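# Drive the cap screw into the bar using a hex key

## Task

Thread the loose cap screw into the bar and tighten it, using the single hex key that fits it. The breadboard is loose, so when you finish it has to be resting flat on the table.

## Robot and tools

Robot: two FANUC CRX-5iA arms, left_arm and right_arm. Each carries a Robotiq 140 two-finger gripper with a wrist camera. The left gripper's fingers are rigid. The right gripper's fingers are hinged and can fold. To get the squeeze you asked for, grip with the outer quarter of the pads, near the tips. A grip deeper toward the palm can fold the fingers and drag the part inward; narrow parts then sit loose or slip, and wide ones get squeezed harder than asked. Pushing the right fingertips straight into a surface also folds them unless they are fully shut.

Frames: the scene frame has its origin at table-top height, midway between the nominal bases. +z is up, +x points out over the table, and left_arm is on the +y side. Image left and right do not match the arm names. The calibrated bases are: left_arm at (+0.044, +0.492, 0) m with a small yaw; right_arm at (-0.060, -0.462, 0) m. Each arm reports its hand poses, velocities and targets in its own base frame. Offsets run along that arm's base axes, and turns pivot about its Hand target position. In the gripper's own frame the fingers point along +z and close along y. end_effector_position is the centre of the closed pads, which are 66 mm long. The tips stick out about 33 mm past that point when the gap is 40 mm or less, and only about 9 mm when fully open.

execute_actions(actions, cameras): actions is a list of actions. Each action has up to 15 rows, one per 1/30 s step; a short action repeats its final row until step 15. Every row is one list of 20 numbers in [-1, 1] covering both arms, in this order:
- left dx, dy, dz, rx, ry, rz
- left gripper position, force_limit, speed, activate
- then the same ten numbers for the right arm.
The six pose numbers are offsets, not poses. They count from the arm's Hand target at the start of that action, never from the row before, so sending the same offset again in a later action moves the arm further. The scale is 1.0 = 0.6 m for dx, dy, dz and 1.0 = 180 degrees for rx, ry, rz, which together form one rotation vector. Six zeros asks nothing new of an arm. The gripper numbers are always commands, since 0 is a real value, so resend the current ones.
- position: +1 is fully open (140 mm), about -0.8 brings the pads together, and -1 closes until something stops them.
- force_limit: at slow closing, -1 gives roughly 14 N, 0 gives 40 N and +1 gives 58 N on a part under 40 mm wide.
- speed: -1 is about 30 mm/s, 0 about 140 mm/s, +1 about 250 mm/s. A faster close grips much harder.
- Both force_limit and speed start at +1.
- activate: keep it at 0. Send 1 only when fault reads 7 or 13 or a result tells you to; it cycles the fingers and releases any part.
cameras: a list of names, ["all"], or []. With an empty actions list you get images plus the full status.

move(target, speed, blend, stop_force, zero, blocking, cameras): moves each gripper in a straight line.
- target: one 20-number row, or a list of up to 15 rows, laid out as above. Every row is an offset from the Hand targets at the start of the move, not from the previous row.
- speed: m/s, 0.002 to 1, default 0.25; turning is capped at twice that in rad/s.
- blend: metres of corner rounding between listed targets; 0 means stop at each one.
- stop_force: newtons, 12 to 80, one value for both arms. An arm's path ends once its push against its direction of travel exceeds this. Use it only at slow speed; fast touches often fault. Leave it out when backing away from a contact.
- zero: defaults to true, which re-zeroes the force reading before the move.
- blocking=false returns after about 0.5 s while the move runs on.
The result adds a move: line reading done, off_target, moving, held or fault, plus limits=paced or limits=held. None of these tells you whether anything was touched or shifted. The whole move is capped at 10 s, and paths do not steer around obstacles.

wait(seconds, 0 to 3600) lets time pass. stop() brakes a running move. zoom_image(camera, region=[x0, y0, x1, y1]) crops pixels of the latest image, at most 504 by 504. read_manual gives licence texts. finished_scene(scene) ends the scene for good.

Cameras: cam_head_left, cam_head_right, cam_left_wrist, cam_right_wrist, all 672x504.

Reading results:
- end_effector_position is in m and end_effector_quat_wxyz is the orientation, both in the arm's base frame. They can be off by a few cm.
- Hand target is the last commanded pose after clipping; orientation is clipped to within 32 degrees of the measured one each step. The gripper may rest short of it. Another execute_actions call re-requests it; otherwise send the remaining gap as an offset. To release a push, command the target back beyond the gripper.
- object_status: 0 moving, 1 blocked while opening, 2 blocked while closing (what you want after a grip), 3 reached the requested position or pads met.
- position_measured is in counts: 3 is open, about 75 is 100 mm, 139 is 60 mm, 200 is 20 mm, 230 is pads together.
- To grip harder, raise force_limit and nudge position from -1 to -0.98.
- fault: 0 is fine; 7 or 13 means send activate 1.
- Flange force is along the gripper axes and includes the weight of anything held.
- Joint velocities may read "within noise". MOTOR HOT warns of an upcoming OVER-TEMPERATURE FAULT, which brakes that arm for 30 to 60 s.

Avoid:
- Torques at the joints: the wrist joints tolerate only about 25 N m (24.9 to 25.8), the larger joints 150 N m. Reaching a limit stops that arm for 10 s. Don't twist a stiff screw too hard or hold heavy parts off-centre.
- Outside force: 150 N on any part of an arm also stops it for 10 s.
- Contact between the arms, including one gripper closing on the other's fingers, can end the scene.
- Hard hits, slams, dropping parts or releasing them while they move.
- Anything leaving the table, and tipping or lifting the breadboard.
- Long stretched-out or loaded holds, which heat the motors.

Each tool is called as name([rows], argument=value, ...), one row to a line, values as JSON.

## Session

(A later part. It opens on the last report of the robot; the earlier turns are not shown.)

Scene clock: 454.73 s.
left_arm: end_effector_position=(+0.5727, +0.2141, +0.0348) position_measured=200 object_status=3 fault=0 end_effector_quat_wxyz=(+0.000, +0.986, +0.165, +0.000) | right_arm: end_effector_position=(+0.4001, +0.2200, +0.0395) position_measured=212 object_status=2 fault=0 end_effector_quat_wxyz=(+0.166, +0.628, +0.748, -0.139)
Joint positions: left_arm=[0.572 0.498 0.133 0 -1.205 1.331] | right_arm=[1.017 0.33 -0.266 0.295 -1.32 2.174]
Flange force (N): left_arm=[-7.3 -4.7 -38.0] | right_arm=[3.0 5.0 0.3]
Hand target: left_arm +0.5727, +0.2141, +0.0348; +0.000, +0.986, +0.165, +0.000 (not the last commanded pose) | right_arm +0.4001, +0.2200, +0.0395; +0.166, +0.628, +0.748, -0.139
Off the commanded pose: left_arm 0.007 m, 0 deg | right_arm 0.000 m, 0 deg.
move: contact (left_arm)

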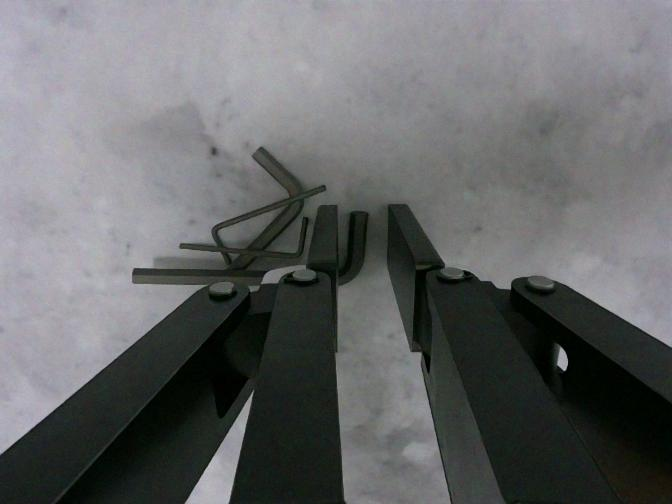

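move([
  [0.0023, 0.0008, 0.0033, 0, 0, 0, -0.563, -0.5, 0, 0, 0, 0, 0, 0, 0, 0, -0.54, -0.6, -0.5, 0],
  [0.0023, 0.0008, 0.0033, 0, 0, 0, -1, -0.3, -1, 0, -0.0003, 0.0022, -0.005, 0.1368, 0.0241, 0, -0.54, -0.6, -0.5, 0],
  [0.0023, 0.0008, 0.0033, 0, 0, 0, -1, -0.3, -1, 0, -0.0003, 0.0022, -0.005, 0.1368, 0.0241, 0, -1, -0.3, -1, 0],
], speed=0.12, cameras=["cam_left_wrist", "cam_right_wrist"])

zoom_image(camera="cam_right_wrist", region=[290, 180, 410, 290])

zoom_image(camera="cam_left_wrist", region=[120, 130, 430, 330])

Scene clock: 473.93 s.
left_arm: end_effector_position=(+0.5740, +0.2146, +0.0367) position_measured=221 object_status=2 fault=0 end_effector_quat_wxyz=(+0.000, +0.986, +0.165, +0.000) | right_arm: end_effector_position=(+0.3999, +0.2213, +0.0365) position_measured=212 object_status=0 fault=0 end_effector_quat_wxyz=(+0.000, +0.643, +0.766, +0.000)
Joint positions: left_arm=[0.571 0.5 0.14 0 -1.211 1.331] | right_arm=[0.794 0.138 -0.341 0 -1.092 2.521]
Flange force (N): left_arm=[5.2 1.2 5.9] | right_arm=[1.0 6.5 0.8]
Hand target: left_arm +0.5740, +0.2146, +0.0367; +0.000, +0.986, +0.165, +0.000 | right_arm +0.3999, +0.2213, +0.0365; +0.000, +0.643, +0.766, +0.000
Off the commanded pose: left_arm 0.000 m, 0 deg | right_arm 0.000 m, 0 deg.
move: done

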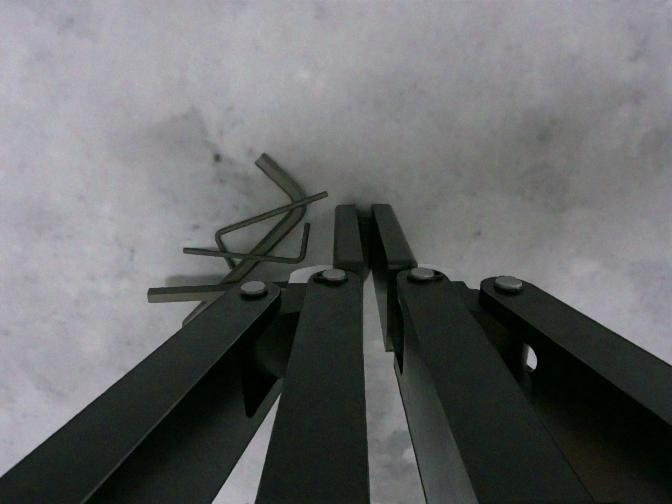

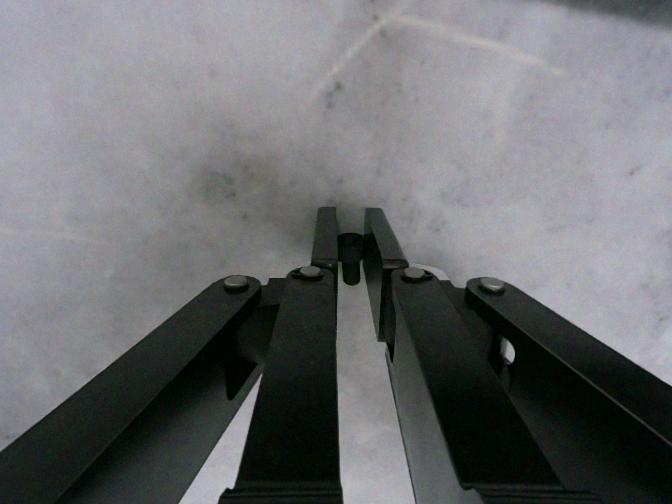

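Scaled by 4.200 from the camera's image (finer frame: 960x720).

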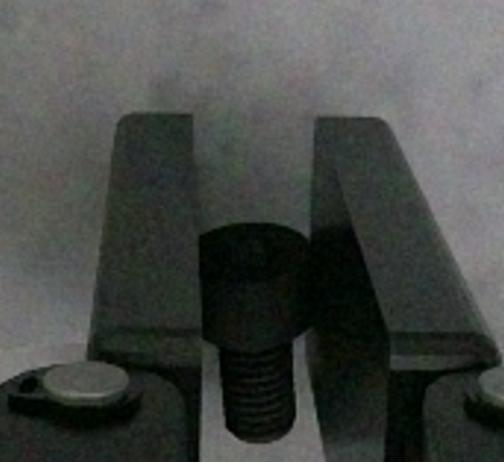

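Scaled by 1.626 from the camera's image (finer frame: 960x720).

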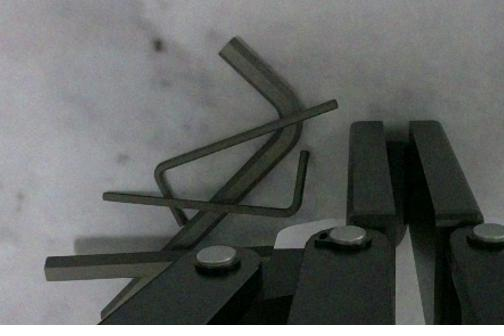

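move([
  [0, 0, 0.2167, 0, 0, 0, -1, -0.3, -1, 0, 0, 0, 0, 0, 0, 0, -0.54, -0.6, 0, 0],
  [-0.29, -0.6077, 0.2722, -0.5029, -0.0396, -0.1263, -1, -0.3, -1, 0, -0.0016, 0.009, 0, 0, 0, 0, -0.54, -0.6, 0, 0],
  [-0.29, -0.6077, 0.2722, -0.5029, -0.0396, -0.1263, -1, -0.3, -1, 0, -0.0016, 0.009, 0, 0, 0, 0, -1, -0.3, -1, 0],
], speed=[0.2, 0.35, 0.3], cameras=["cam_left_wrist", "cam_right_wrist", "cam_head_left"])

zoom_image(camera="cam_right_wrist", region=[290, 180, 410, 290])

Scene clock: 518.27 s.
left_arm: end_effector_position=(+0.4000, -0.1501, +0.2001) position_measured=221 object_status=2 fault=0 end_effector_quat_wxyz=(+0.704, +0.704, -0.062, -0.062) | right_arm: end_effector_position=(+0.3989, +0.2267, +0.0365) position_measured=212 object_status=0 fault=0 end_effector_quat_wxyz=(+0.000, +0.643, +0.766, +0.000)
Joint positions: left_arm=[0.576 0.541 -0.554 0.878 -1.889 0.36] | right_arm=[0.804 0.142 -0.336 0 -1.092 2.511]
Flange force (N): left_arm=[4.2 -8.8 1.0] | right_arm=[0.1 5.4 1.0]
Hand target: left_arm +0.4000, -0.1501, +0.2001; +0.704, +0.704, -0.062, -0.062 | right_arm +0.3989, +0.2267, +0.0365; +0.000, +0.643, +0.766, +0.000
Off the commanded pose: left_arm 0.000 m, 0 deg | right_arm 0.000 m, 0 deg.
move: done
Images, in order (width x height): cam_head_left 672x504, cam_left_wrist 672x504, cam_right_wrist 672x504.

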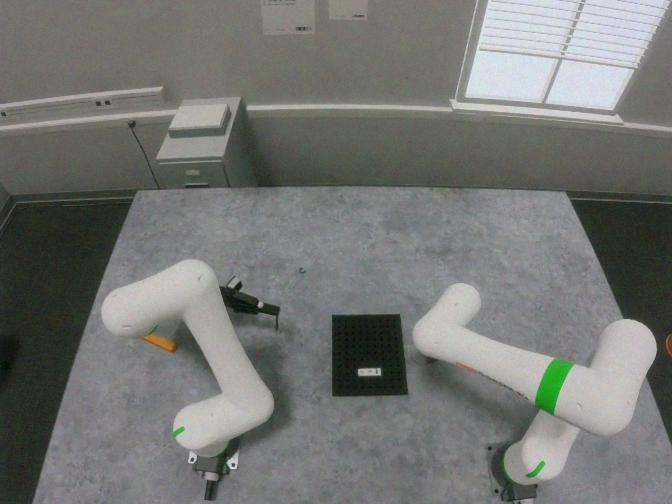

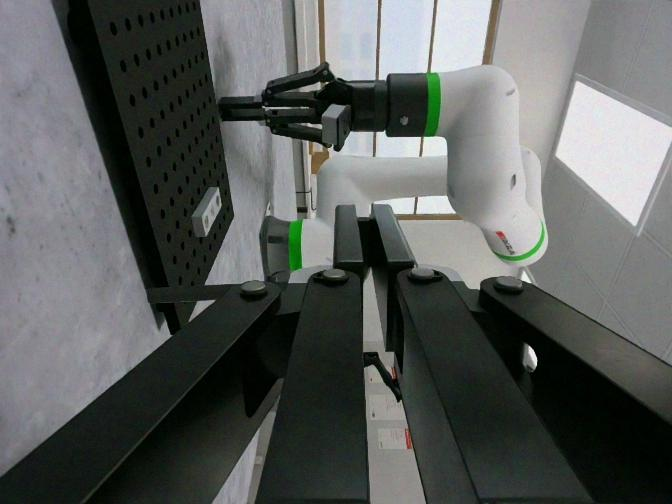

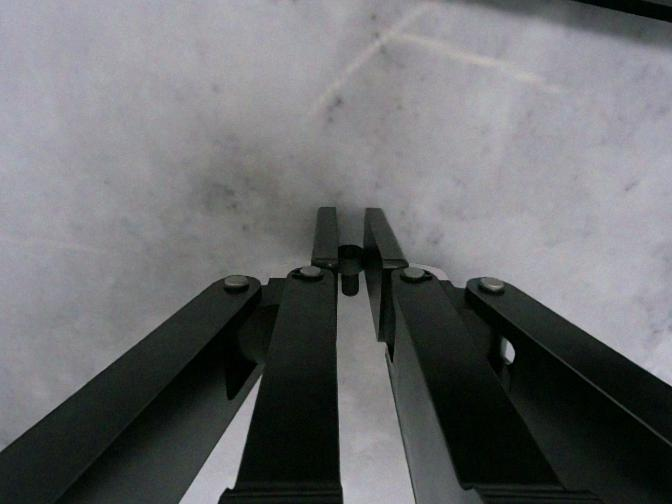

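Scaled by 4.200 from the camera's image (finer frame: 960x720).

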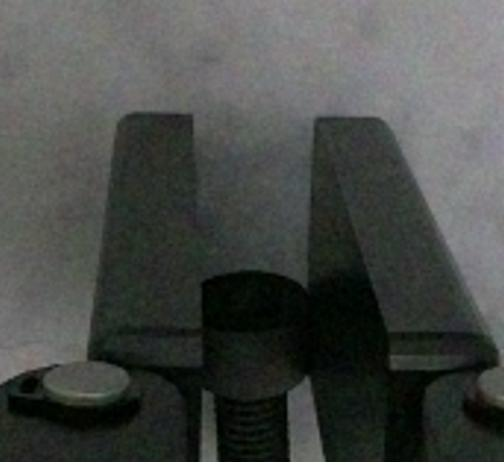

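move([
  [0, 0, 0, 0, 0, 0, -1, -0.3, -1, 0, 0, 0, 0.1392, 0, 0, 0, -1, -0.3, -1, 0],
  [0, 0, 0, 0, 0, 0, -1, -0.3, -1, 0, -0.0948, 0.2805, 0.0975, 0.4377, 0.0383, -0.0465, -1, -0.3, -1, 0],
], speed=[0.2, 0.4], blend=[0.03, 0], cameras=["cam_left_wrist", "cam_right_wrist"])

zoom_image(camera="cam_right_wrist", region=[280, 190, 440, 350])

zoom_image(camera="cam_left_wrist", region=[40, 150, 280, 350])

Scene clock: 528.80 s.
left_arm: end_effector_position=(+0.4000, -0.1501, +0.2001) position_measured=221 object_status=2 fault=0 end_effector_quat_wxyz=(+0.704, +0.704, -0.062, -0.062) | right_arm: end_effector_position=(+0.3423, +0.3950, +0.0955) position_measured=212 object_status=2 fault=0 end_effector_quat_wxyz=(-0.450, +0.549, +0.546, +0.445)
Joint positions: left_arm=[0.576 0.541 -0.554 0.878 -1.889 0.36] | right_arm=[0.146 0.363 -0.451 -1.534 -1.328 3.928]
Flange force (N): left_arm=[4.0 -8.5 1.1] | right_arm=[-6.1 3.9 0.5]
Hand target: left_arm +0.4000, -0.1501, +0.2001; +0.704, +0.704, -0.062, -0.062 | right_arm +0.3420, +0.3950, +0.0950; -0.450, +0.546, +0.545, +0.450
Off the commanded pose: left_arm 0.000 m, 0 deg | right_arm 0.001 m, 1 deg.
joint sent to its limit (right arm) — joint 6 (wrist roll), upper limit. The joint targets still meet the commanded pose.
move: done

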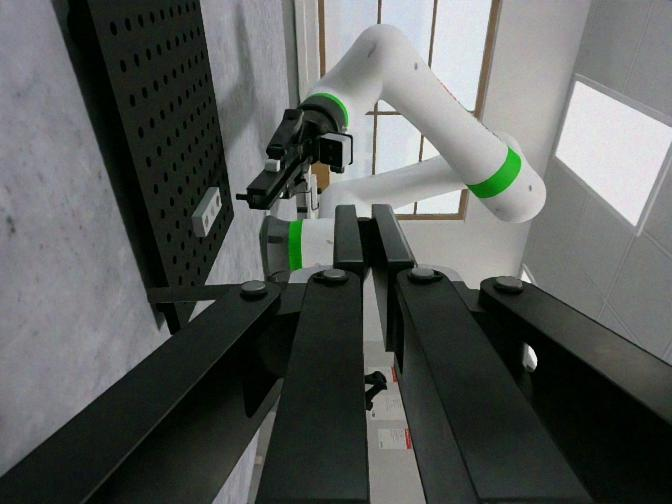

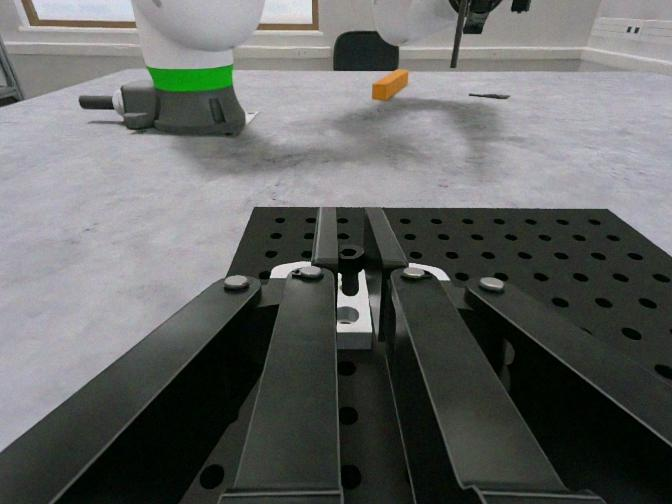

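Scaled by 3.150 from the camera's image (finer frame: 960x720).

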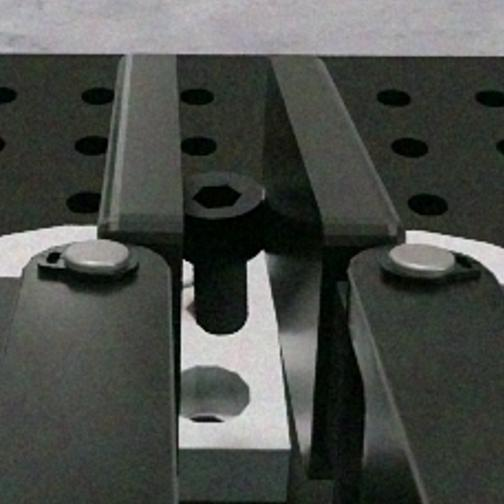

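Scaled by 2.100 from the camera's image (finer frame: 960x720).

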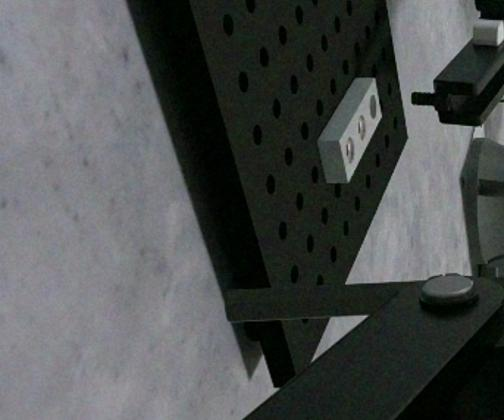

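move([
  [0, 0, 0, 0, 0, 0, -1, -0.3, -1, 0, -0.0025, 0.0212, 0, 0, 0, 0, -1, -0.3, -1, 0],
  [0, 0, 0, 0, 0, 0, -1, -0.3, -1, 0, -0.0025, 0.0212, -0.0367, 0, 0, 0, -1, -0.3, -1, 0],
], speed=[0.1, 0.06], cameras=["cam_left_wrist", "cam_right_wrist"])

zoom_image(camera="cam_right_wrist", region=[290, 210, 410, 330])

zoom_image(camera="cam_left_wrist", region=[160, 150, 290, 250])

Scene clock: 565.43 s.
left_arm: end_effector_position=(+0.4000, -0.1501, +0.2001) position_measured=221 object_status=2 fault=0 end_effector_quat_wxyz=(+0.704, +0.704, -0.062, -0.062) | right_arm: end_effector_position=(+0.3409, +0.4078, +0.0737) position_measured=212 object_status=2 fault=0 end_effector_quat_wxyz=(-0.451, +0.558, +0.549, +0.429)
Joint positions: left_arm=[0.576 0.541 -0.554 0.878 -1.889 0.36] | right_arm=[0.184 0.409 -0.434 -1.54 -1.293 3.928]
Flange force (N): left_arm=[4.2 -8.4 0.9] | right_arm=[6.0 5.5 -4.0]
Hand target: left_arm +0.4000, -0.1501, +0.2001; +0.704, +0.704, -0.062, -0.062 | right_arm +0.3405, +0.4077, +0.0730; -0.450, +0.546, +0.545, +0.450
Off the commanded pose: left_arm 0.000 m, 0 deg | right_arm 0.001 m, 3 deg.
joint sent to its limit (right arm) — joint 6 (wrist roll), upper limit. The joint targets are off in orientation, not in position.
move: off_target (right_arm)

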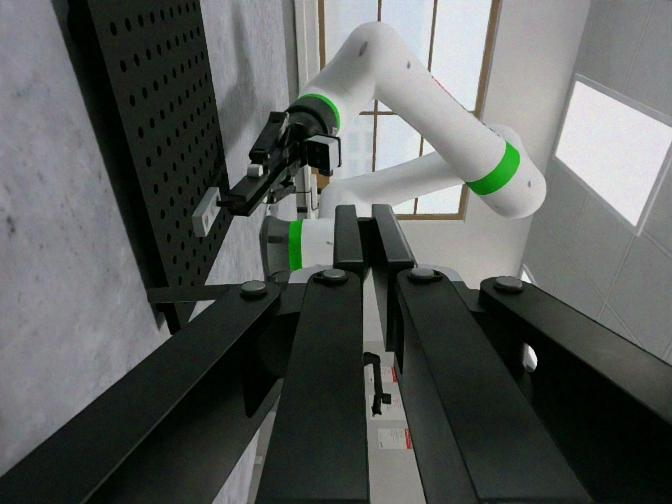

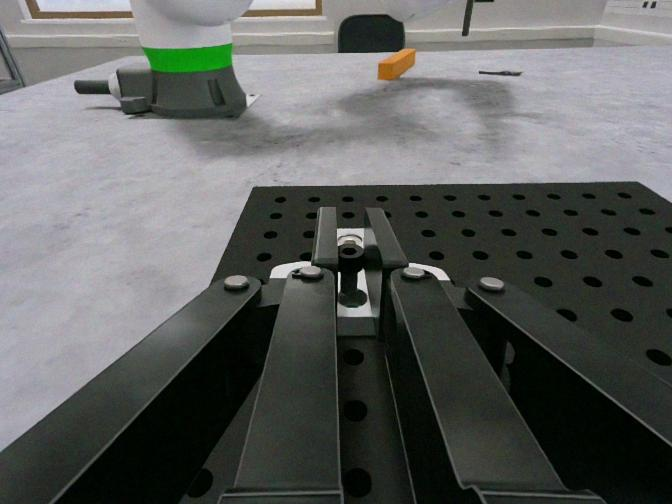

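Scaled by 4.200 from the camera's image (finer frame: 960x720).

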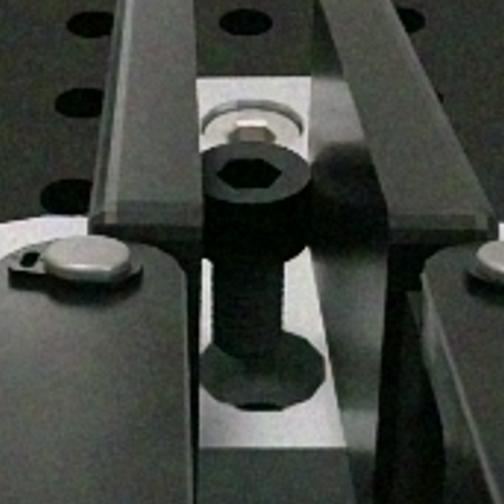

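Scaled by 3.877 from the camera's image (finer frame: 960x720).

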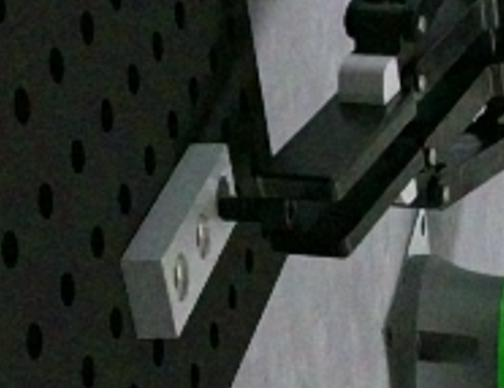

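move([
  [0, 0, 0, 0, 0, 0, -1, -0.3, -1, 0, 0, 0, 0.02, 0, 0, 0, -1, -0.3, -1, 0],
  [0, 0, 0, 0, 0, 0, -1, -0.3, -1, 0, -0.0087, -0.0117, 0.02, 0, 0, -0.0667, -1, -0.3, -1, 0],
  [0, 0, 0, 0, 0, 0, -1, -0.3, -1, 0, -0.0087, -0.0117, 0.0067, 0, 0, -0.0667, -1, -0.3, -1, 0],
], speed=[0.05, 0.1, 0.05], cameras=["cam_left_wrist", "cam_right_wrist"])

zoom_image(camera="cam_right_wrist", region=[290, 210, 410, 330])

zoom_image(camera="cam_left_wrist", region=[160, 150, 290, 250])

Scene clock: 587.90 s.
left_arm: end_effector_position=(+0.4000, -0.1501, +0.2001) position_measured=221 object_status=2 fault=0 end_effector_quat_wxyz=(+0.704, +0.704, -0.062, -0.062) | right_arm: end_effector_position=(+0.3355, +0.4007, +0.0779) position_measured=212 object_status=2 fault=0 end_effector_quat_wxyz=(-0.401, +0.623, +0.493, +0.456)
Joint positions: left_arm=[0.576 0.541 -0.554 0.878 -1.889 0.36] | right_arm=[0.179 0.247 -0.618 -1.667 -1.138 3.928]
Flange force (N): left_arm=[3.8 -8.5 0.9] | right_arm=[-4.9 4.5 1.4]
Hand target: left_arm +0.4000, -0.1501, +0.2001; +0.704, +0.704, -0.062, -0.062 | right_arm +0.3353, +0.4007, +0.0770; -0.401, +0.600, +0.485, +0.494
Off the commanded pose: left_arm 0.000 m, 0 deg | right_arm 0.001 m, 5 deg.
joint sent to its limit (right arm) — joint 6 (wrist roll), upper limit. The joint targets are off in orientation, not in position.
move: off_target (right_arm)

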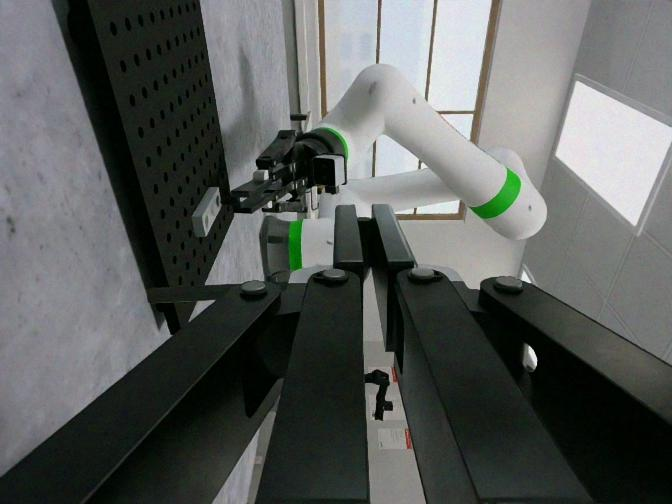

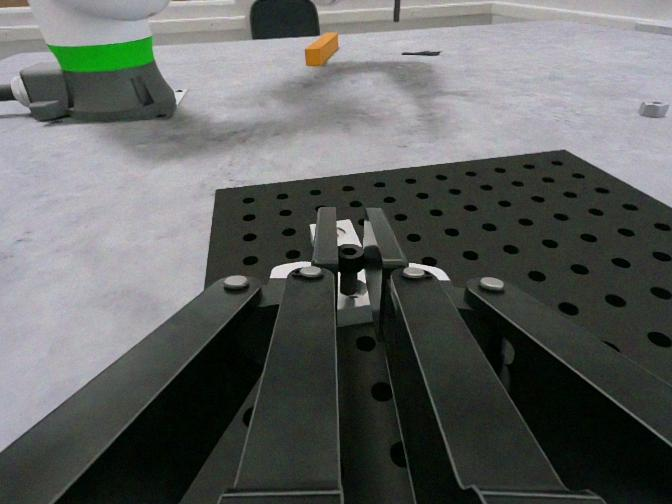

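Scaled by 4.200 from the camera's image (finer frame: 960x720).

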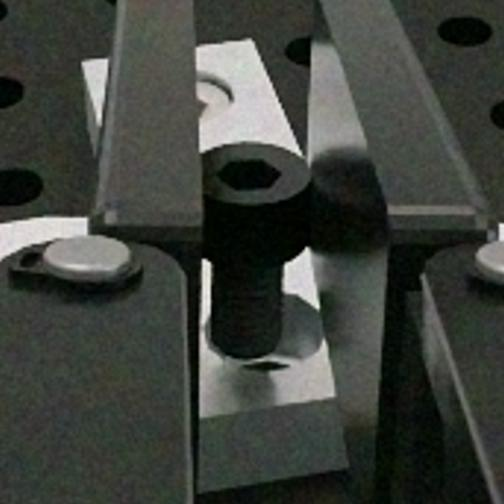

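Scaled by 3.877 from the camera's image (finer frame: 960x720).

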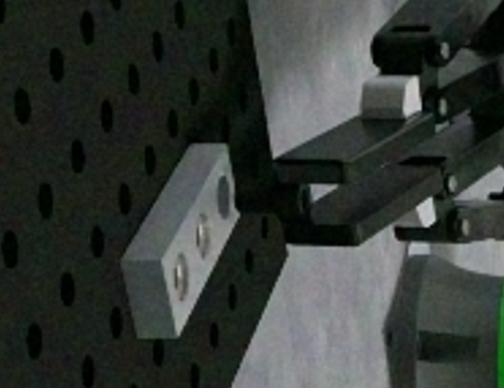

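move([
  [0, 0, 0, 0, 0, 0, -1, -0.3, -1, 0, 0.0333, 0.012, 0.06, 0, 0, 0.2444, -1, -0.3, -1, 0],
  [0, 0, 0, 0, 0, 0, -1, -0.3, -1, 0, 0.0333, 0.012, 0.0033, 0, 0, 0.2444, -1, -0.3, -1, 0],
], speed=[0.2, 0.1], cameras=["cam_left_wrist", "cam_right_wrist"])

zoom_image(camera="cam_right_wrist", region=[290, 210, 410, 330])

zoom_image(camera="cam_left_wrist", region=[160, 150, 290, 250])

Scene clock: 616.30 s.
left_arm: end_effector_position=(+0.4000, -0.1501, +0.2001) position_measured=221 object_status=2 fault=0 end_effector_quat_wxyz=(+0.704, +0.704, -0.062, -0.062) | right_arm: end_effector_position=(+0.3553, +0.4079, +0.0790) position_measured=212 object_status=2 fault=0 end_effector_quat_wxyz=(-0.556, +0.375, +0.675, +0.308)
Joint positions: left_arm=[0.576 0.541 -0.554 0.878 -1.889 0.36] | right_arm=[0.277 0.715 0.104 -1.251 -1.685 3.797]
Flange force (N): left_arm=[3.9 -8.4 1.1] | right_arm=[-5.1 4.4 -2.0]
Hand target: left_arm +0.4000, -0.1501, +0.2001; +0.704, +0.704, -0.062, -0.062 | right_arm +0.3553, +0.4079, +0.0790; -0.556, +0.375, +0.675, +0.308
Off the commanded pose: left_arm 0.000 m, 0 deg | right_arm 0.000 m, 0 deg.
move: done

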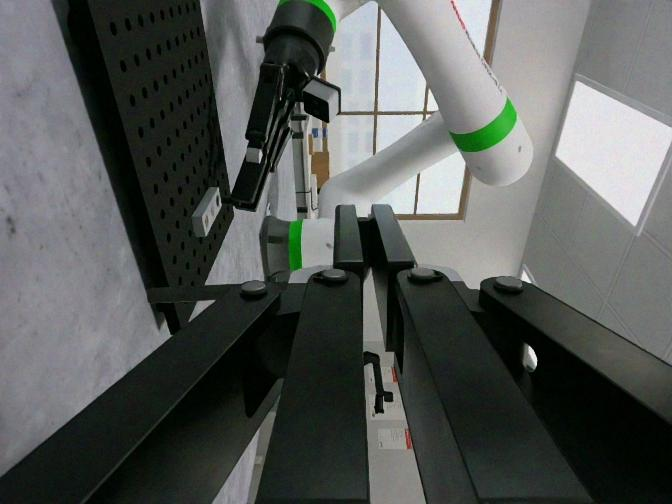

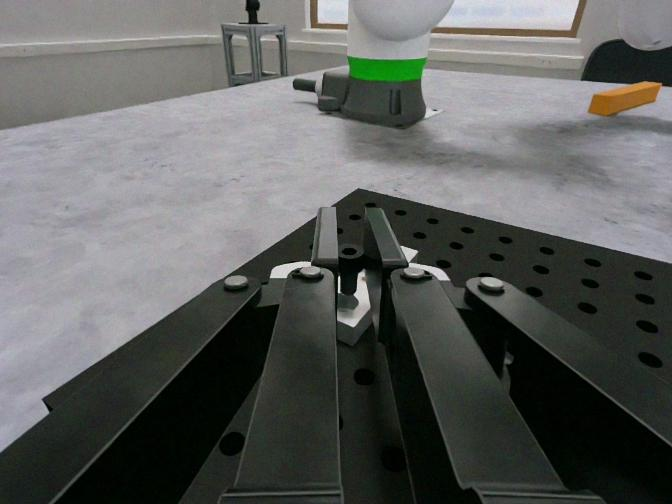

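Scaled by 4.200 from the camera's image (finer frame: 960x720).

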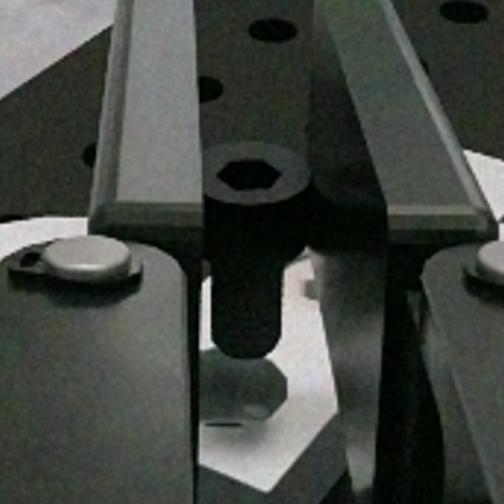

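Scaled by 3.877 from the camera's image (finer frame: 960x720).

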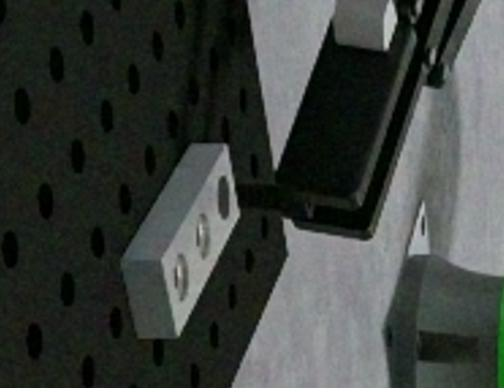

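zoom_image(camera="cam_left_wrist", region=[200, 180, 250, 220])

zoom_image(camera="cam_right_wrist", region=[330, 270, 380, 330])

Scaled by 10.080 from the camera's image (finer frame: 960x720).

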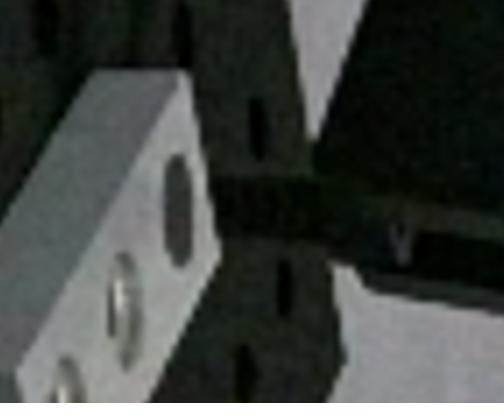

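Scaled by 8.400 from the camera's image (finer frame: 960x720).

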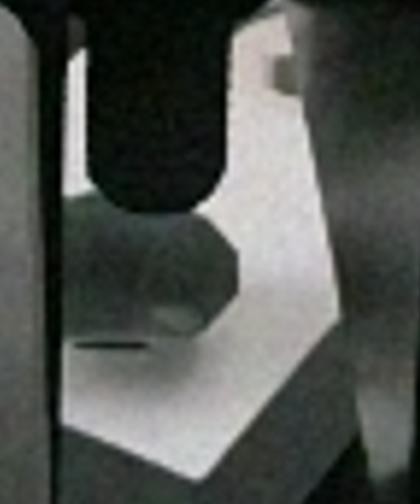

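move([
  [0, 0, 0, 0, 0, 0, -1, -0.3, -1, 0, -0.0017, -0.0042, 0, 0, 0, 0, -1, -0.3, -1, 0],
  [0, 0, 0, 0, 0, 0, -1, -0.3, -1, 0, -0.0017, -0.0042, -0.0167, 0, 0, 0, -1, -0.3, -1, 0],
], speed=[0.03, 0.015], stop_force=12, cameras=["cam_left_wrist", "cam_right_wrist"])

zoom_image(camera="cam_left_wrist", region=[200, 180, 250, 220])

zoom_image(camera="cam_right_wrist", region=[320, 220, 400, 320])

Scene clock: 653.47 s.
left_arm: end_effector_position=(+0.4000, -0.1501, +0.2001) position_measured=221 object_status=2 fault=0 end_effector_quat_wxyz=(+0.704, +0.704, -0.062, -0.062) | right_arm: end_effector_position=(+0.3543, +0.4054, +0.0689) position_measured=212 object_status=2 fault=0 end_effector_quat_wxyz=(-0.556, +0.375, +0.675, +0.308)
Joint positions: left_arm=[0.576 0.541 -0.554 0.878 -1.889 0.36] | right_arm=[0.274 0.732 0.102 -1.247 -1.681 3.816]
Flange force (N): left_arm=[3.8 -8.4 1.0] | right_arm=[-6.5 5.3 -1.9]
Hand target: left_arm +0.4000, -0.1501, +0.2001; +0.704, +0.704, -0.062, -0.062 | right_arm +0.3543, +0.4054, +0.0689; -0.556, +0.375, +0.675, +0.308
Off the commanded pose: left_arm 0.000 m, 0 deg | right_arm 0.000 m, 0 deg.
move: done

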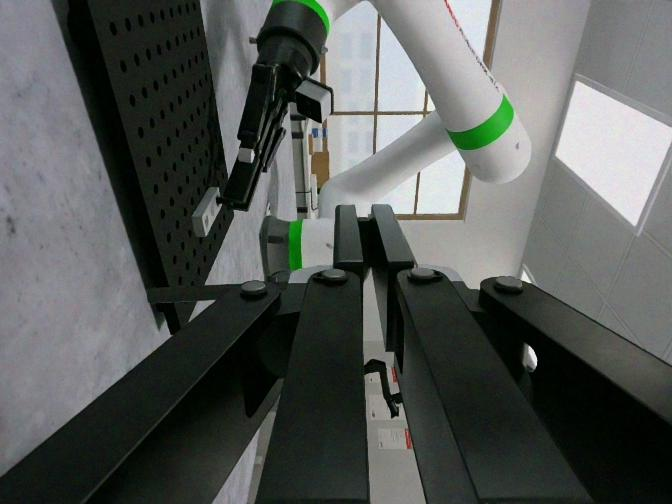

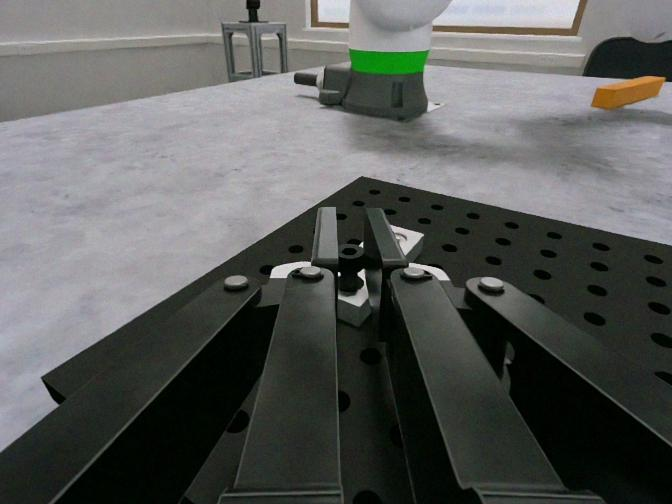

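Scaled by 10.080 from the camera's image (finer frame: 960x720).

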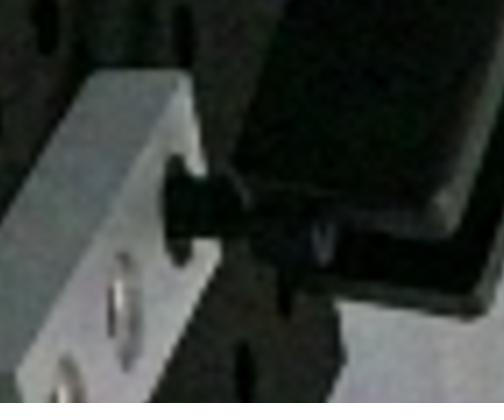

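Scaled by 5.040 from the camera's image (finer frame: 960x720).

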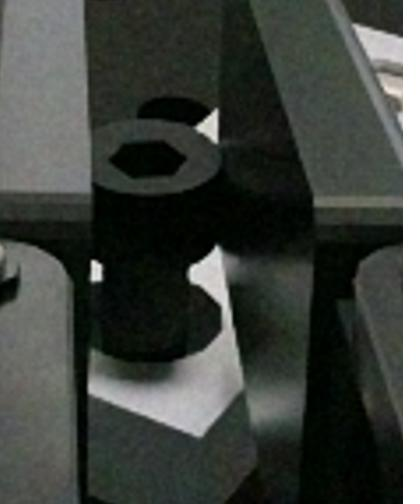

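move(target=[0, 0, 0, 0, 0, 0, -1, -0.3, -1, 0, 0, 0, -0.0083, 0, 0, 0, -1, -0.3, -1, 0], speed=0.01, stop_force=12, cameras=["cam_left_wrist", "cam_right_wrist"])

zoom_image(camera="cam_left_wrist", region=[200, 180, 250, 220])

zoom_image(camera="cam_right_wrist", region=[320, 220, 400, 320])

Scene clock: 659.37 s.
left_arm: end_effector_position=(+0.4000, -0.1501, +0.2001) position_measured=221 object_status=2 fault=0 end_effector_quat_wxyz=(+0.704, +0.704, -0.062, -0.062) | right_arm: end_effector_position=(+0.3543, +0.4054, +0.0640) position_measured=212 object_status=2 fault=0 end_effector_quat_wxyz=(-0.556, +0.375, +0.675, +0.308)
Joint positions: left_arm=[0.576 0.541 -0.554 0.878 -1.889 0.36] | right_arm=[0.274 0.742 0.103 -1.246 -1.678 3.824]
Flange force (N): left_arm=[4.2 -8.4 1.0] | right_arm=[-6.8 5.3 -1.2]
Hand target: left_arm +0.4000, -0.1501, +0.2001; +0.704, +0.704, -0.062, -0.062 | right_arm +0.3543, +0.4054, +0.0640; -0.556, +0.375, +0.675, +0.308
Off the commanded pose: left_arm 0.000 m, 0 deg | right_arm 0.000 m, 0 deg.
move: done

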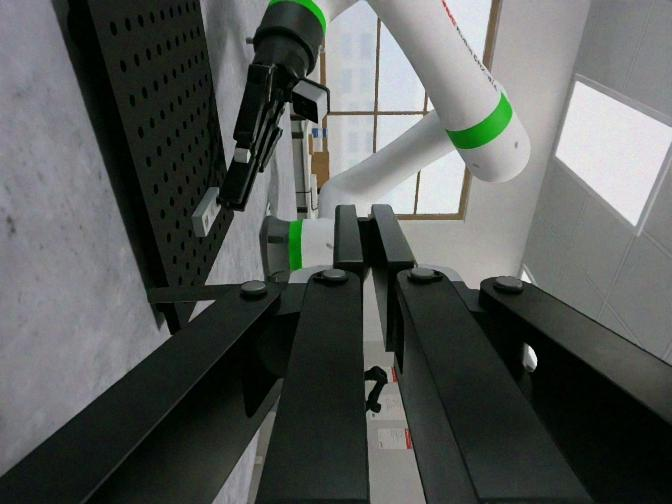

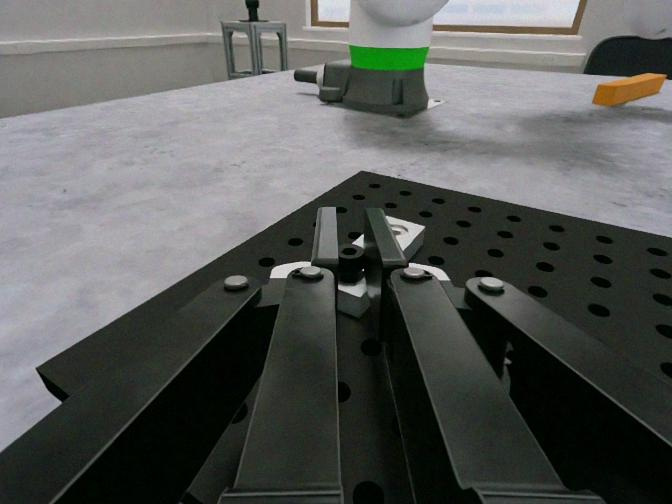

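Scaled by 10.080 from the camera's image (finer frame: 960x720).

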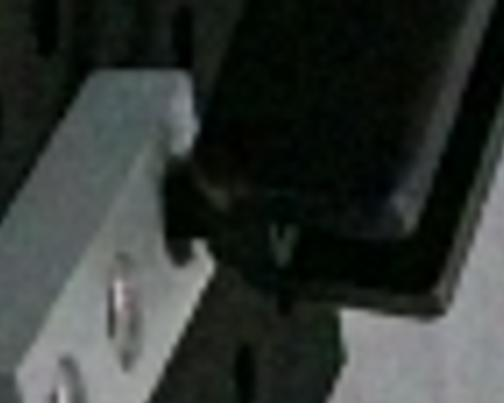

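Scaled by 5.040 from the camera's image (finer frame: 960x720).

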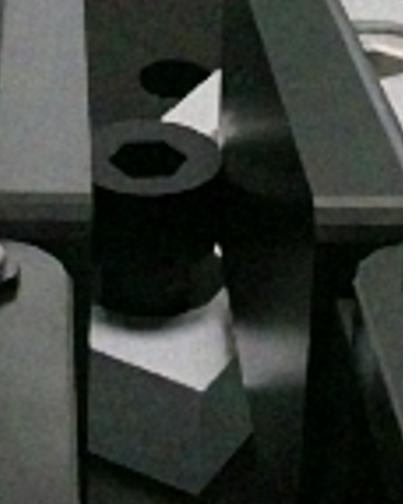

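move(target=[0, 0, 0, 0, 0, 0, -1, -0.3, -1, 0, 0, 0, -0.0092, 0, 0, 0, -1, -0.3, -1, 0], speed=0.006, stop_force=12, cameras=["cam_left_wrist", "cam_right_wrist"])

zoom_image(camera="cam_left_wrist", region=[200, 180, 250, 220])

zoom_image(camera="cam_right_wrist", region=[320, 220, 400, 320])

Scene clock: 663.60 s.
left_arm: end_effector_position=(+0.4000, -0.1501, +0.2001) position_measured=221 object_status=2 fault=0 end_effector_quat_wxyz=(+0.704, +0.704, -0.062, -0.062) | right_arm: end_effector_position=(+0.3543, +0.4054, +0.0594) position_measured=212 object_status=2 fault=0 end_effector_quat_wxyz=(-0.556, +0.375, +0.675, +0.308)
Joint positions: left_arm=[0.576 0.541 -0.554 0.878 -1.889 0.36] | right_arm=[0.274 0.751 0.105 -1.245 -1.676 3.832]
Flange force (N): left_arm=[4.0 -8.6 1.1] | right_arm=[5.4 3.6 -5.7]
Hand target: left_arm +0.4000, -0.1501, +0.2001; +0.704, +0.704, -0.062, -0.062 | right_arm +0.3543, +0.4054, +0.0595; -0.556, +0.375, +0.675, +0.308 (not the last commanded pose)
Off the commanded pose: left_arm 0.000 m, 0 deg | right_arm 0.001 m, 0 deg.
move: contact (right_arm)

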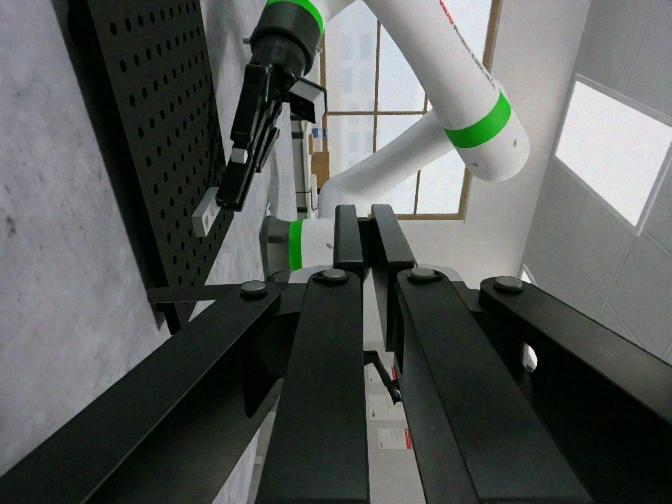

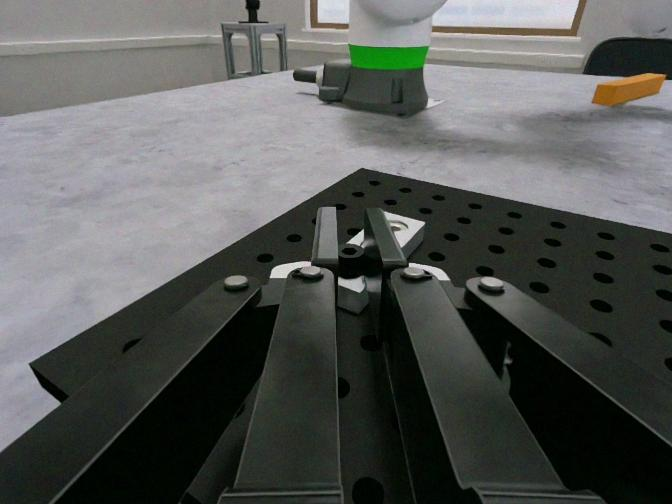

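Scaled by 10.080 from the camera's image (finer frame: 960x720).

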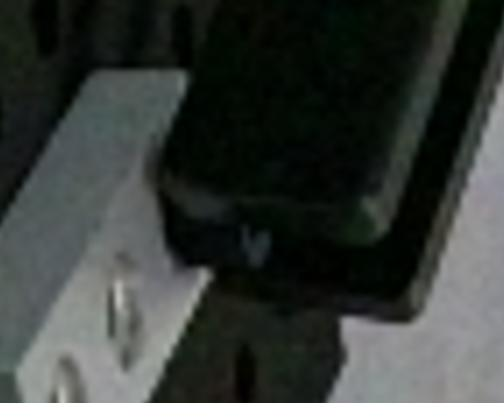

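Scaled by 5.040 from the camera's image (finer frame: 960x720).

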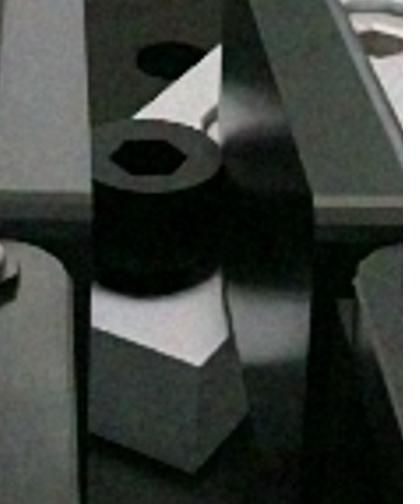

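move([
  [0, 0, 0, 0, 0, 0, -1, -0.3, -1, 0, 0, 0, 0.001, 0, 0, 0, -1, -0.3, -1, 0],
  [0, 0, 0, 0, 0, 0, -1, -0.3, -1, 0, 0, 0, 0.001, 0, 0, 0, -0.5, -0.3, -0.8, 0],
], speed=0.02, cameras=["cam_right_wrist"])

zoom_image(camera="cam_right_wrist", region=[310, 210, 400, 320])

Scene clock: 669.83 s.
left_arm: end_effector_position=(+0.4000, -0.1501, +0.2001) position_measured=221 object_status=2 fault=0 end_effector_quat_wxyz=(+0.704, +0.704, -0.062, -0.062) | right_arm: end_effector_position=(+0.3543, +0.4054, +0.0601) position_measured=192 object_status=0 fault=0 end_effector_quat_wxyz=(-0.556, +0.375, +0.675, +0.308)
Joint positions: left_arm=[0.576 0.541 -0.554 0.878 -1.889 0.36] | right_arm=[0.274 0.75 0.104 -1.246 -1.676 3.831]
Flange force (N): left_arm=[4.1 -8.7 0.8] | right_arm=[-5.9 5.1 -1.7]
Hand target: left_arm +0.4000, -0.1501, +0.2001; +0.704, +0.704, -0.062, -0.062 | right_arm +0.3543, +0.4054, +0.0601; -0.556, +0.375, +0.675, +0.308
Off the commanded pose: left_arm 0.000 m, 0 deg | right_arm 0.000 m, 0 deg.
move: done

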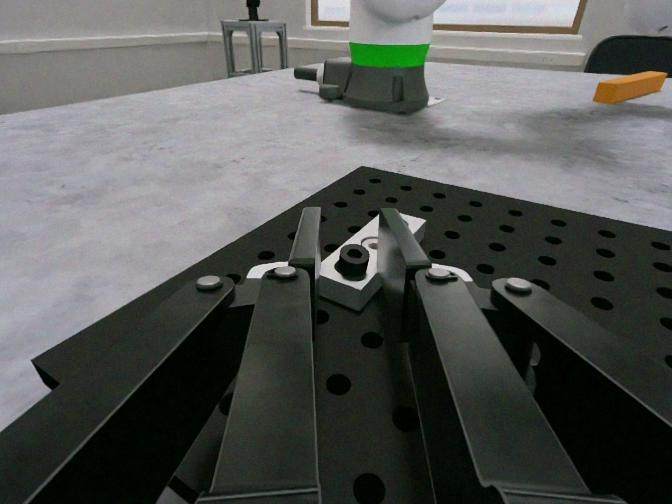

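Scaled by 4.582 from the camera's image (finer frame: 960x720).

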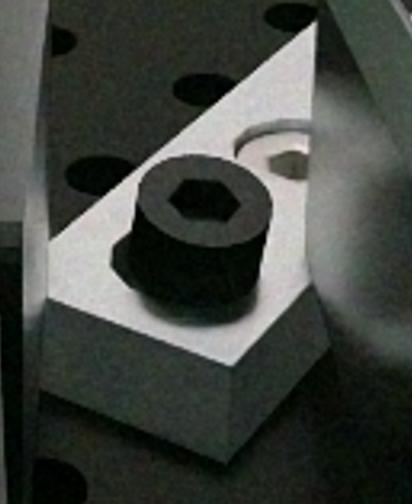

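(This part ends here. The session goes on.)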